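# Place the alphabet block in the toy box

## Task

Pick up the child's alphabet block and put it inside her toy box, leaving it resting there.

## Robot and tools

ROBOT. Two six-joint arms, left_arm and right_arm, each ending in a two-finger gripper whose fingers can fold. Joint order in every row and every result list: shoulder pan, shoulder lift, elbow, wrist 1, wrist 2, wrist 3. Stated joint ranges in rad: wrist 1-3, shoulder pan and shoulder lift are -6.283 to 6.283; elbow is -3.142 to 3.142. Real ends can differ by up to 0.010 rad. Calibrated bases in the scene frame: left_arm (-0.020, +0.355, +0.040) m, quat_wxyz (+1.000, 0, 0, +0.027); right_arm (+0.018, -0.346, +0.040) m, quat_wxyz (+1.000, 0, 0, 0).

FRAMES. Scene frame: origin at table-top height, midway between the arms, +z up, +x out over the table, left_arm on the +y side. Image left/right does not match arm names. Hand positions (m), quaternions and velocities are reported in each arm's own base frame. Fixed cameras and the table use the scene frame. end_effector_position is the point between the closed pads. Fingertips stick out about 33 mm beyond it for gaps up to 40 mm, and about 9 mm when fully open. Fingers point along the gripper's +z and close along its y.

THE ROW. Every command is a row of 18 numbers, each in [-1, 1], with both arms always included: left_arm's 6 joint numbers, then its gripper position, force_limit, speed; then the same 9 for right_arm. Joint numbers are offsets, not poses: 1.0 equals 2.222 rad, counted from the Joint targets line of the latest result (the targets when the action or move begins). Repeating an offset moves further. An offset of 0 on all six joints holds an arm at its targets. Gripper numbers are settings, not offsets: position +1 is fully open (140 mm), about -0.8 brings the pads together, -1 closes until blocked. force_limit runs -1 (gentle, about 14 N) to +1 (about 58 N). speed runs -1 (about 30 mm/s) to +1 (about 250 mm/s); faster closing grips harder. To keep a gripper unchanged, resend its previous three numbers; a 0 is a real command.

execute_actions(actions, cameras). actions: a list of up to 15 actions; each action is a list of up to 15 rows, one per 1/30 s step; a short action repeats its final row. All rows in one action count offsets from the targets at that action's start. Joints asked past their end more than 0.010 rad get the action refused. cameras: list of names, ["all"], or []; by default images come only with an empty actions list.

move(target, speed, blend, stop_force, zero, blocking, cameras). target: one 18-number row or a list of up to 15 rows; every row's offsets count from the same starting Joint targets. All joints move together, so the hand travels in a curve, with no obstacle avoidance. speed: rad/s of the joint with the longest travel, 0.01 to 3.14, default 0.5; one value or one per target. blend: rad of corner rounding per target, default 0 (stop at each). stop_force: N, 3 to 120, one value for both arms; an arm halts when its wrist sensor feels that much push against its motion. Use a slow speed with it, and leave it out when backing away from a contact. zero (with stop_force only): true re-zeroes first. blocking=false returns early and cannot be combined with stop_force. The result ends with a move: line: done, off_target, moving, held or fault, plus limits=held if steps were withheld.

wait(seconds 0 to 10): arms keep their last command. stop(): brakes a running move; fingers continue. zoom_image(camera, region [x0, y0, x1, y1] pixels, at most 504 by 504): enlarges part of the newest image. zero_wrist_force(arm): subtracts the current wrist reading. finished_scene(scene=1): ends the scene for good.

CAMERAS. cam_head_left, cam_head_right, cam_high, cam_low, cam_left_wrist, cam_right_wrist, all 672x504; the wrist cameras ride on the hands.

RESULTS. Joint positions, Joint velocities, Joint torques (rad, rad/s, N m) per arm; Joint targets (where next offsets start from); Wrist force and Wrist torque along the hand's own axes. Gripper object_status: 0 moving, 1 blocked while opening, 2 blocked while closing (a grip), 3 reached the command or pads met (maybe holding nothing). position_measured is in counts: 3 fully open, 75 about 100 mm, 139 about 60 mm, 200 about 20 mm, 230 pads together. "joint sent to its limit" marks a clipped joint; "joint command not followed" means the clearance check between arms intervened.

THINGS TO AVOID. Contact torque at a joint limit (130 N m shoulder/elbow, 24.3 N m wrists) or roughly 150 N on any part triggers a 10 s fault stop. Arms are stiff, so aim only slightly past a surface, moving slowly. Any hard bump between the two arms, or a gripper closing on the other's fingers, can fail the scene. Grip with the outer quarter of the pads; deeper grips can fold the fingers and slip. Lower the block gently into the box; do not drop it from height, fling it, or let anything fall off the table. Long stretched holds heat motors (brakes at 85 °C). The scene runs on while the next call is written, and loose objects may occasionally get nudged.

Each tool is called after "Request:" as name(argument=value, ...) on one line, values as JSON.

## Session

Request:
execute_actions(actions=[])

Scene clock: 0.00 s.
left_arm: end_effector_position=(+0.4279, +0.1852, +0.1073) position_measured=3 object_status=3 end_effector_quat_wxyz=(-0.559, +0.287, +0.742, -0.234) | right_arm: end_effector_position=(+0.8515, +0.1041, +0.1047) position_measured=3 object_status=3 end_effector_quat_wxyz=(-0.277, +0.883, +0.191, +0.327)
Joint positions: left_arm=[0.082 -0.631 0.96 -0.599 -1.518 0.78] | right_arm=[-0.311 -0.852 1.443 -2.552 -0.754 2.575]
Joint velocities: within noise
Joint torques (N m): no reading
Motor temperatures (°C): left_arm=[26 22 26 36 39 33] | right_arm=[24 27 19 30 37 28]
Wrist force (N): no reading
Wrist torque (N m): no reading
Wrist force, peak (N): no reading
Joint targets: left_arm=[0.082 -0.631 0.960 -0.599 -1.518 0.780] | right_arm=[-0.311 -0.852 1.443 -2.552 -0.754 2.575]
Tool commands: left_gripper/position=+1.0 left_gripper/force_limit=+1.0 left_gripper/speed=+1.0 right_gripper/position=+1.0 right_gripper/force_limit=+1.0 right_gripper/speed=+1.0

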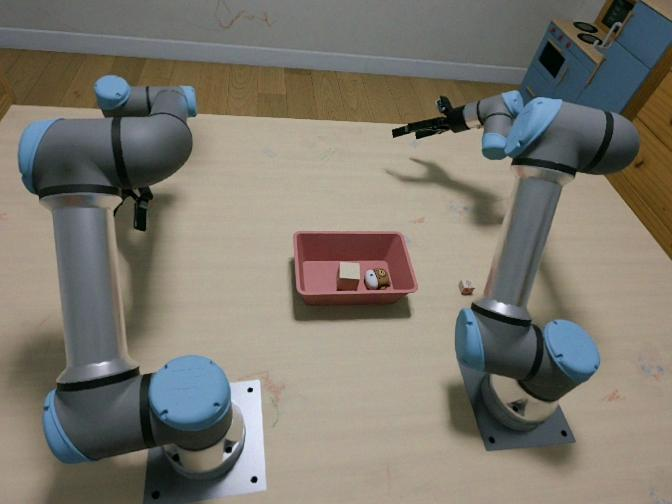

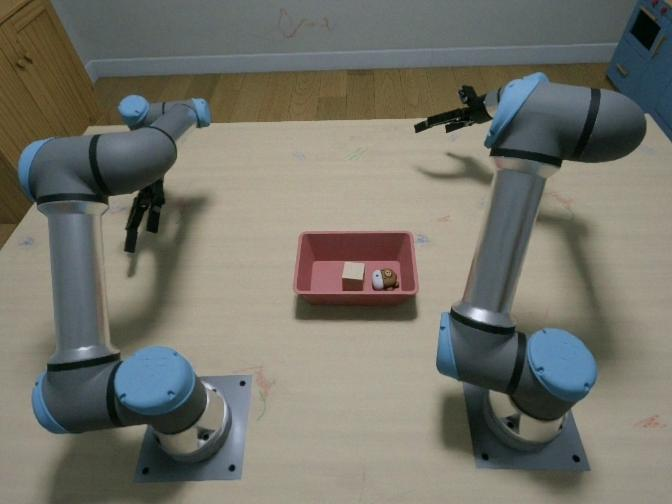

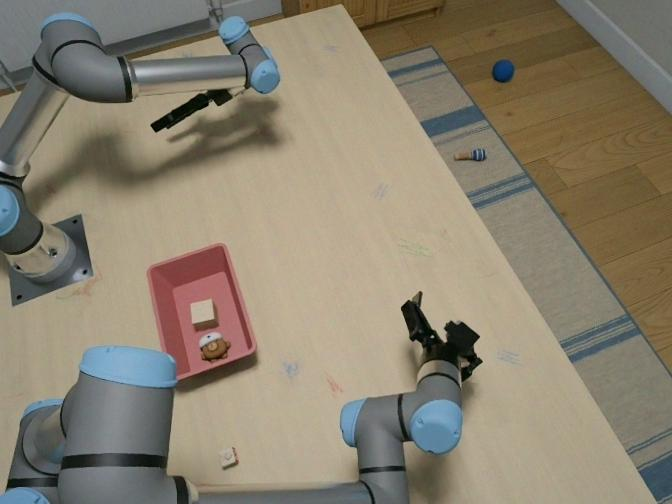

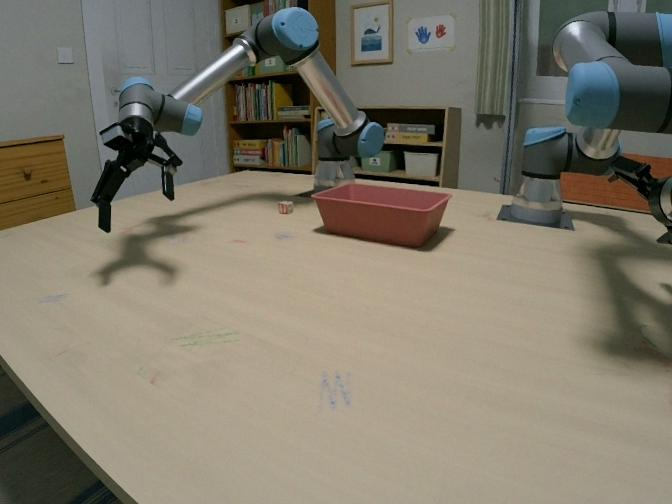

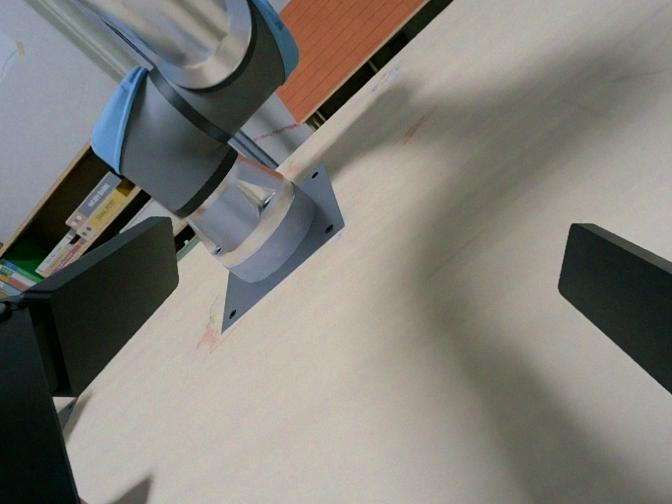

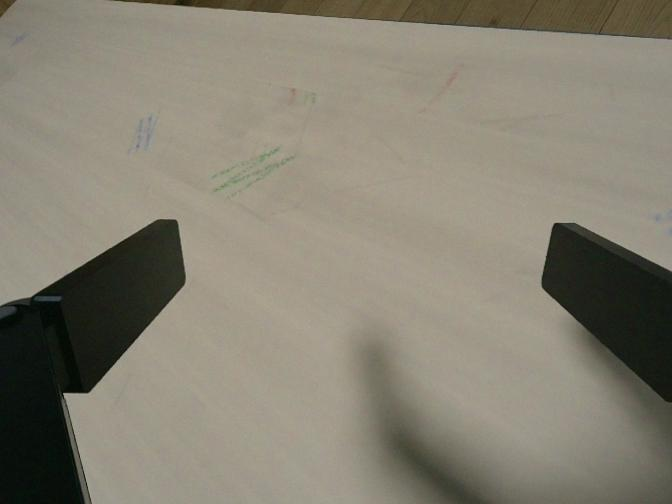

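Request:
zoom_image(camera="cam_high", region=[199, 430, 259, 480])

Request:
zoom_image(camera="cam_head_left", region=[442, 267, 492, 307])

Scaled by 8.400 from the camera's 672x504 image, which has a finer 960x720 frame.

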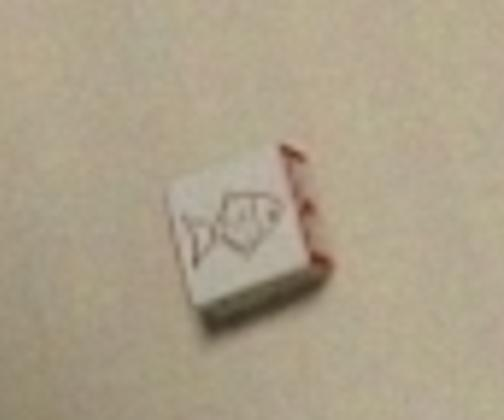

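Scaled by 10.080 from the camera's 672x504 image, which has a finer 960x720 frame.

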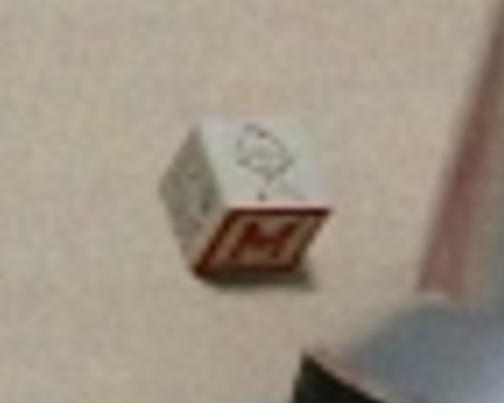

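Request:
move(target=[0,0,0,0,0,0,1,1,1,-0.02624,-0.52696,0.40549,0.29707,-0.3676,0.10441,0.0,-0.1,0], speed=1.6, cameras=["cam_right_wrist"])

Scene clock: 136.13 s.
left_arm: end_effector_position=(+0.4279, +0.1852, +0.1073) position_measured=3 object_status=3 end_effector_quat_wxyz=(-0.559, +0.287, +0.742, -0.234) | right_arm: end_effector_position=(+0.3149, +0.0209, +0.1098) position_measured=129 object_status=3 end_effector_quat_wxyz=(+0.000, +1.000, -0.017, +0.000)
Joint positions: left_arm=[0.082 -0.631 0.96 -0.599 -1.518 0.78] | right_arm=[-0.37 -2.023 2.344 -1.892 -1.571 2.807]
Joint torques (N m): left_arm=[0.62 -53.85 -21.76 1.82 -0.14 -0.15] | right_arm=[-9.66 -14.1 -14.97 -1.1 -1.69 1.7]
Wrist force (N): left_arm=[0.3 0.2 -0.1] | right_arm=[-1.4 1.5 0.0]
Wrist torque (N m): left_arm=[0.05 -0.06 0.00] | right_arm=[0.27 0.04 0.01]
Wrist force, peak (N): left_arm=[0.2 0.4 -0.5] | right_arm=[-5.0 1.2 0.3]
Joint targets: left_arm=[0.082 -0.631 0.960 -0.599 -1.518 0.780] | right_arm=[-0.370 -2.023 2.344 -1.892 -1.571 2.807]
move: done
camera_calibration:
cam_right_wrist: T_world_to_cam=[[-0.0417379, -0.999036, -0.0136077, 0.0440805], [-0.932609, 0.0340691, 0.359276, 0.252759], [-0.358466, 0.027686, -0.933132, 0.354891], [0, 0, 0, 1]] pos_world=[0.364782, 0.0256012, 0.24095]
Images, in order (width x height): cam_right_wrist 672x504.

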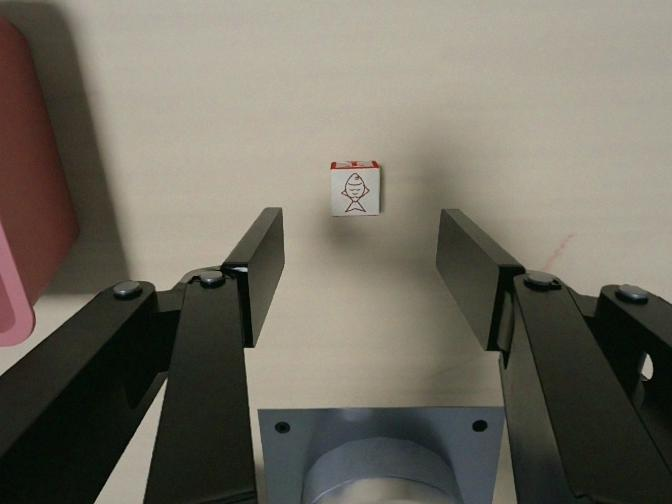

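Request:
move(target=[[0,0,0,0,0,0,1,1,1,-0.0059,0.08474,0.09671,-0.18137,0,-0.00945,0.0,-0.1,0],[0,0,0,0,0,0,1,1,1,-0.0059,0.08474,0.09671,-0.18137,0,-0.00945,-1,-0.1,-1]], speed=0.6, cameras=["cam_right_wrist", "cam_low"])

Scene clock: 170.67 s.
left_arm: end_effector_position=(+0.4279, +0.1852, +0.1073) position_measured=3 object_status=3 end_effector_quat_wxyz=(-0.559, +0.287, +0.742, -0.234) | right_arm: end_effector_position=(+0.3116, +0.0181, +0.0017) position_measured=183 object_status=0 end_effector_quat_wxyz=(+0.000, +1.000, -0.013, +0.000)
Joint positions: left_arm=[0.082 -0.631 0.96 -0.599 -1.518 0.78] | right_arm=[-0.383 -1.835 2.559 -2.295 -1.571 2.786]
Joint torques (N m): left_arm=[0.37 -54.56 -21.41 1.93 0.06 -0.03] | right_arm=[-10.2 0.86 -11.06 -3.76 -1.29 -1.91]
Wrist force (N): left_arm=[0.2 0.0 0.0] | right_arm=[-4.4 0.4 -13.5]
Wrist torque (N m): left_arm=[0.00 -0.05 -0.01] | right_arm=[0.35 0.06 0.10]
Wrist force, peak (N): left_arm=[0.5 0.5 0.0] | right_arm=[-4.4 0.4 -13.5]
Joint targets: left_arm=[0.082 -0.631 0.960 -0.599 -1.518 0.780] | right_arm=[-0.383 -1.835 2.559 -2.295 -1.571 2.786]
move: done
camera_calibration:
cam_right_wrist: T_world_to_cam=[[-0.0339255, -0.999333, -0.0135379, 0.037224], [-0.932764, 0.0267956, 0.359491, 0.288904], [-0.358889, 0.0248236, -0.93305, 0.253153], [0, 0, 0, 1]] pos_world=[0.361596, 0.0231736, 0.13285]
Images, in order (width x height): cam_low 672x504, cam_right_wrist 672x504.

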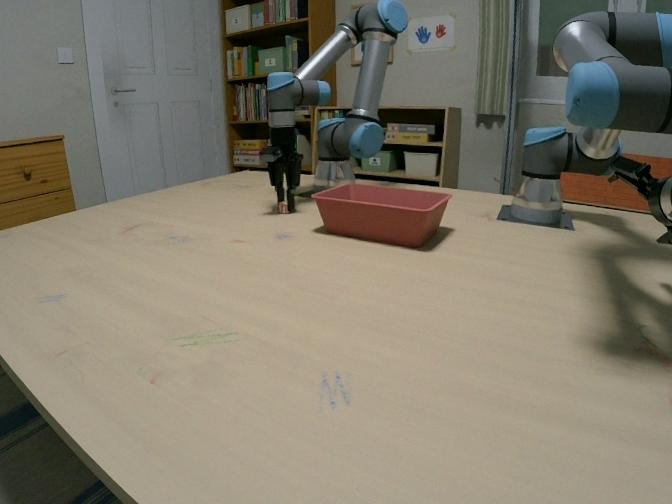

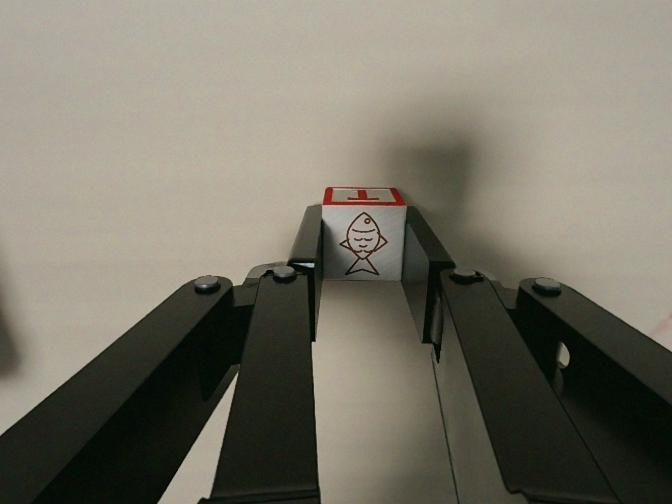

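Request:
move(target=[0,0,0,0,0,0,1,1,1,0,-0.02345,-0.03186,0.0554,0,0,-1,-0.1,-1], speed=0.2, cameras=["cam_right_wrist"])

Scene clock: 184.87 s.
left_arm: end_effector_position=(+0.4279, +0.1852, +0.1073) position_measured=3 object_status=3 end_effector_quat_wxyz=(-0.559, +0.287, +0.742, -0.234) | right_arm: end_effector_position=(+0.3194, +0.0150, +0.0333) position_measured=183 object_status=2 end_effector_quat_wxyz=(+0.000, +1.000, -0.013, +0.000)
Joint positions: left_arm=[0.082 -0.631 0.96 -0.599 -1.518 0.78] | right_arm=[-0.383 -1.887 2.489 -2.172 -1.571 2.786]
Joint torques (N m): left_arm=[0.31 -53.48 -21.45 2.06 -0.12 -0.17] | right_arm=[-8.98 -18.89 -25.58 -1.11 -0.54 -1.91]
Wrist force (N): left_arm=[0.3 0.2 -0.1] | right_arm=[-1.0 1.3 -0.1]
Wrist torque (N m): left_arm=[0.04 -0.05 0.00] | right_arm=[0.21 -0.02 0.11]
Wrist force, peak (N): left_arm=[0.5 0.3 -0.3] | right_arm=[-4.3 0.1 -13.6]
Joint targets: left_arm=[0.082 -0.631 0.960 -0.599 -1.518 0.780] | right_arm=[-0.383 -1.887 2.489 -2.172 -1.571 2.786]
move: done
camera_calibration:
cam_right_wrist: T_world_to_cam=[[-0.0338706, -0.999333, -0.0136594, 0.0348168], [-0.932686, 0.0266952, 0.3597, 0.284877], [-0.359095, 0.0249232, -0.932968, 0.285482], [0, 0, 0, 1]] pos_world=[0.369395, 0.0200736, 0.164351]
Images, in order (width x height): cam_right_wrist 672x504.

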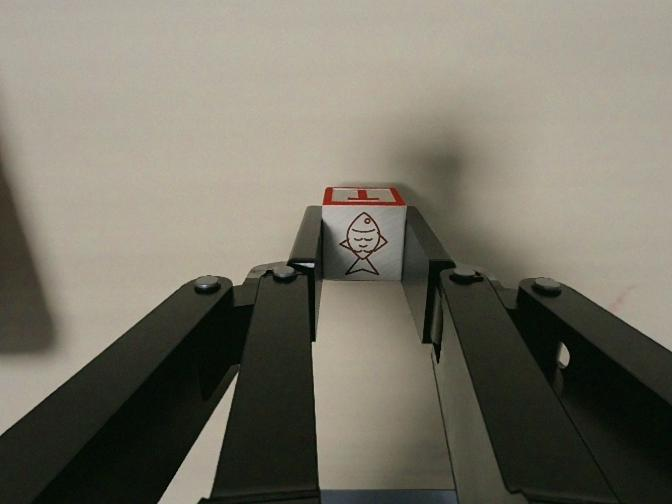

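Request:
move(target=[[0,0,0,0,0,0,1,1,1,0,-0.07354,-0.11832,0.1915,0,0,-1,-0.1,-1],[0,0,0,0,0,0,1,1,1,0.46008,0.20194,-0.34158,0.13929,0,-0.25918,-1,-0.1,-1],[0,0,0,0,0,0,1,1,1,0.46008,0.26512,-0.25306,-0.01242,0,-0.25918,-1,-0.1,-1]], speed=[0.8,1.2,0.5], blend=[0.12,0.05,0], cameras=["cam_right_wrist","cam_head_left","cam_high"])

Scene clock: 235.97 s.
left_arm: end_effector_position=(+0.4279, +0.1852, +0.1073) position_measured=3 object_status=3 end_effector_quat_wxyz=(-0.559, +0.287, +0.742, -0.234) | right_arm: end_effector_position=(+0.3471, +0.4241, +0.0303) position_measured=183 object_status=2 end_effector_quat_wxyz=(+0.000, +0.707, +0.707, +0.000)
Joint positions: left_arm=[0.082 -0.631 0.96 -0.599 -1.518 0.78] | right_arm=[0.639 -1.298 1.926 -2.199 -1.571 2.21]
Joint torques (N m): left_arm=[-0.03 -54.5 -21.87 2.29 -0.14 -0.07] | right_arm=[9.34 -27.47 -12.11 -4.4 0.53 -1.95]
Wrist force (N): left_arm=[0.3 0.1 0.1] | right_arm=[-1.4 1.5 0.1]
Wrist torque (N m): left_arm=[0.01 -0.06 0.00] | right_arm=[0.26 0.06 0.09]
Wrist force, peak (N): left_arm=[0.6 0.1 0.1] | right_arm=[-2.8 3.4 -0.8]
Joint targets: left_arm=[0.082 -0.631 0.960 -0.599 -1.518 0.780] | right_arm=[0.639 -1.298 1.926 -2.199 -1.571 2.210]
move: done
camera_calibration:
cam_right_wrist: T_world_to_cam=[[0.999888, -0.00655304, -0.0134453, -0.335308], [-0.00128623, -0.933259, 0.359203, 0.384667], [-0.0149018, -0.359146, -0.933163, 0.325915], [0, 0, 0, 1]] pos_world=[0.340622, 0.473847, 0.16145]
Images, in order (width x height): cam_head_left 672x504, cam_high 672x504, cam_right_wrist 672x504.

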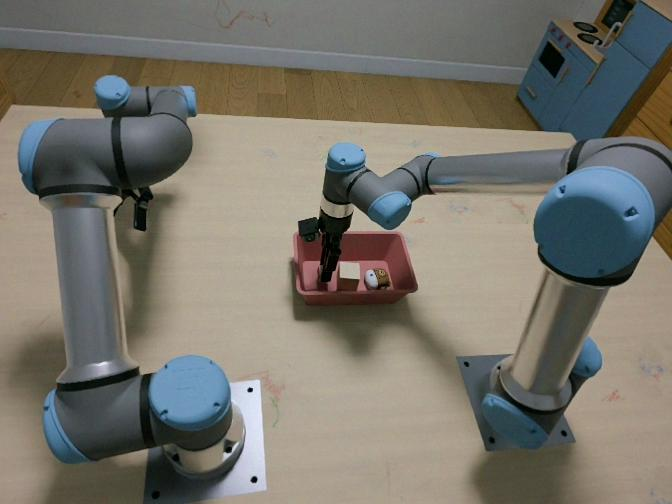

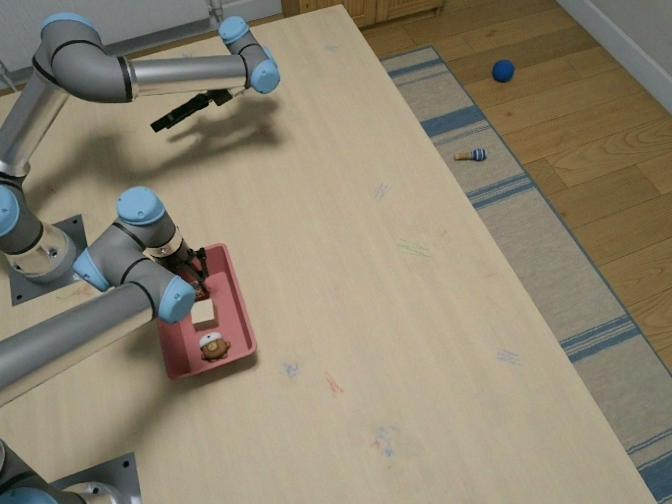

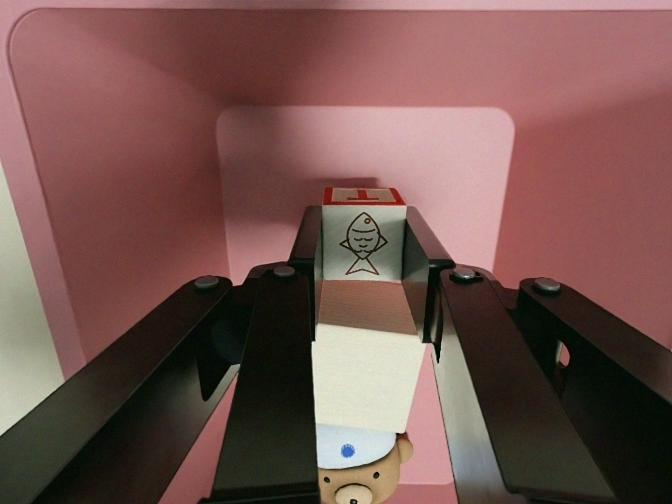

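Request:
move(target=[0,0,0,0,0,0,1,1,1,0,0.03015,0.01935,-0.0495,0,0,-1,-0.1,-1], speed=0.07, stop_force=5)

Scene clock: 251.70 s.
left_arm: end_effector_position=(+0.4279, +0.1852, +0.1073) position_measured=3 object_status=3 end_effector_quat_wxyz=(-0.559, +0.287, +0.742, -0.234) | right_arm: end_effector_position=(+0.3474, +0.4244, +0.0044) position_measured=183 object_status=2 end_effector_quat_wxyz=(+0.000, +0.707, +0.707, +0.000)
Joint positions: left_arm=[0.082 -0.631 0.96 -0.599 -1.518 0.78] | right_arm=[0.639 -1.257 1.952 -2.266 -1.571 2.21]
Joint torques (N m): left_arm=[-0.55 -54.74 -22.37 2.22 -0.37 -0.13] | right_arm=[6.2 -47.97 -24.19 -1.1 0.95 -1.83]
Wrist force (N): left_arm=[0.2 0.2 0.0] | right_arm=[-1.5 1.0 0.1]
Wrist torque (N m): left_arm=[0.05 -0.03 -0.01] | right_arm=[0.16 0.09 0.07]
Wrist force, peak (N): left_arm=[0.3 0.2 -0.5] | right_arm=[-3.2 -0.5 -31.8]
Joint targets: left_arm=[0.082 -0.631 0.960 -0.599 -1.518 0.780] | right_arm=[0.639 -1.257 1.952 -2.266 -1.571 2.210]
move: contact (right_arm); right_arm: the wrist 1 is farthest, 0.043 rad from its target

Request:
move(target=[[0,0,0,0,0,0,1,1,1,0,0,0,0,0,0,-0.29,-0.1,-1],[0,0,0,0,0,0,1,1,1,0,-0.0816,-0.09991,0.18159,0,0,-0.29,-0.1,-1]], speed=0.6, cameras=["cam_right_wrist"])

Scene clock: 262.10 s.
left_arm: end_effector_position=(+0.4279, +0.1852, +0.1073) position_measured=3 object_status=3 end_effector_quat_wxyz=(-0.559, +0.287, +0.742, -0.234) | right_arm: end_effector_position=(+0.3469, +0.4240, +0.1597) position_measured=165 object_status=3 end_effector_quat_wxyz=(+0.000, +0.707, +0.707, +0.000)
Joint positions: left_arm=[0.082 -0.631 0.96 -0.599 -1.518 0.78] | right_arm=[0.639 -1.438 1.731 -1.863 -1.571 2.21]
Joint torques (N m): left_arm=[-0.13 -53.62 -22.17 2.24 -0.54 -0.32] | right_arm=[-7.03 -42.43 -28.09 -1.23 1.06 -1.67]
Wrist force (N): left_arm=[0.2 0.2 -0.1] | right_arm=[-1.1 1.3 -0.3]
Wrist torque (N m): left_arm=[0.04 -0.05 0.00] | right_arm=[0.24 0.02 0.11]
Wrist force, peak (N): left_arm=[0.6 0.2 0.0] | right_arm=[-1.6 0.9 -1.9]
Joint targets: left_arm=[0.082 -0.631 0.960 -0.599 -1.518 0.780] | right_arm=[0.639 -1.438 1.730 -1.863 -1.571 2.210]
move: done
camera_calibration:
cam_right_wrist: T_world_to_cam=[[0.999887, -0.00649599, -0.0135741, -0.333358], [-0.0011848, -0.933213, 0.359322, 0.338002], [-0.0150017, -0.359265, -0.933115, 0.446704], [0, 0, 0, 1]] pos_world=[0.340422, 0.473747, 0.29085]
Images, in order (width x height): cam_right_wrist 672x504.

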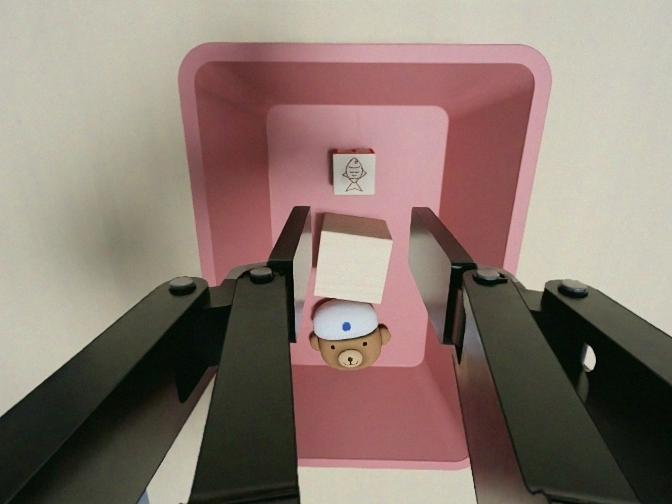

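The block is sitting flat on the floor of the toy box, and the gripper has pulled clear.

Request:
finished_scene()

The scene is finished: the task was done.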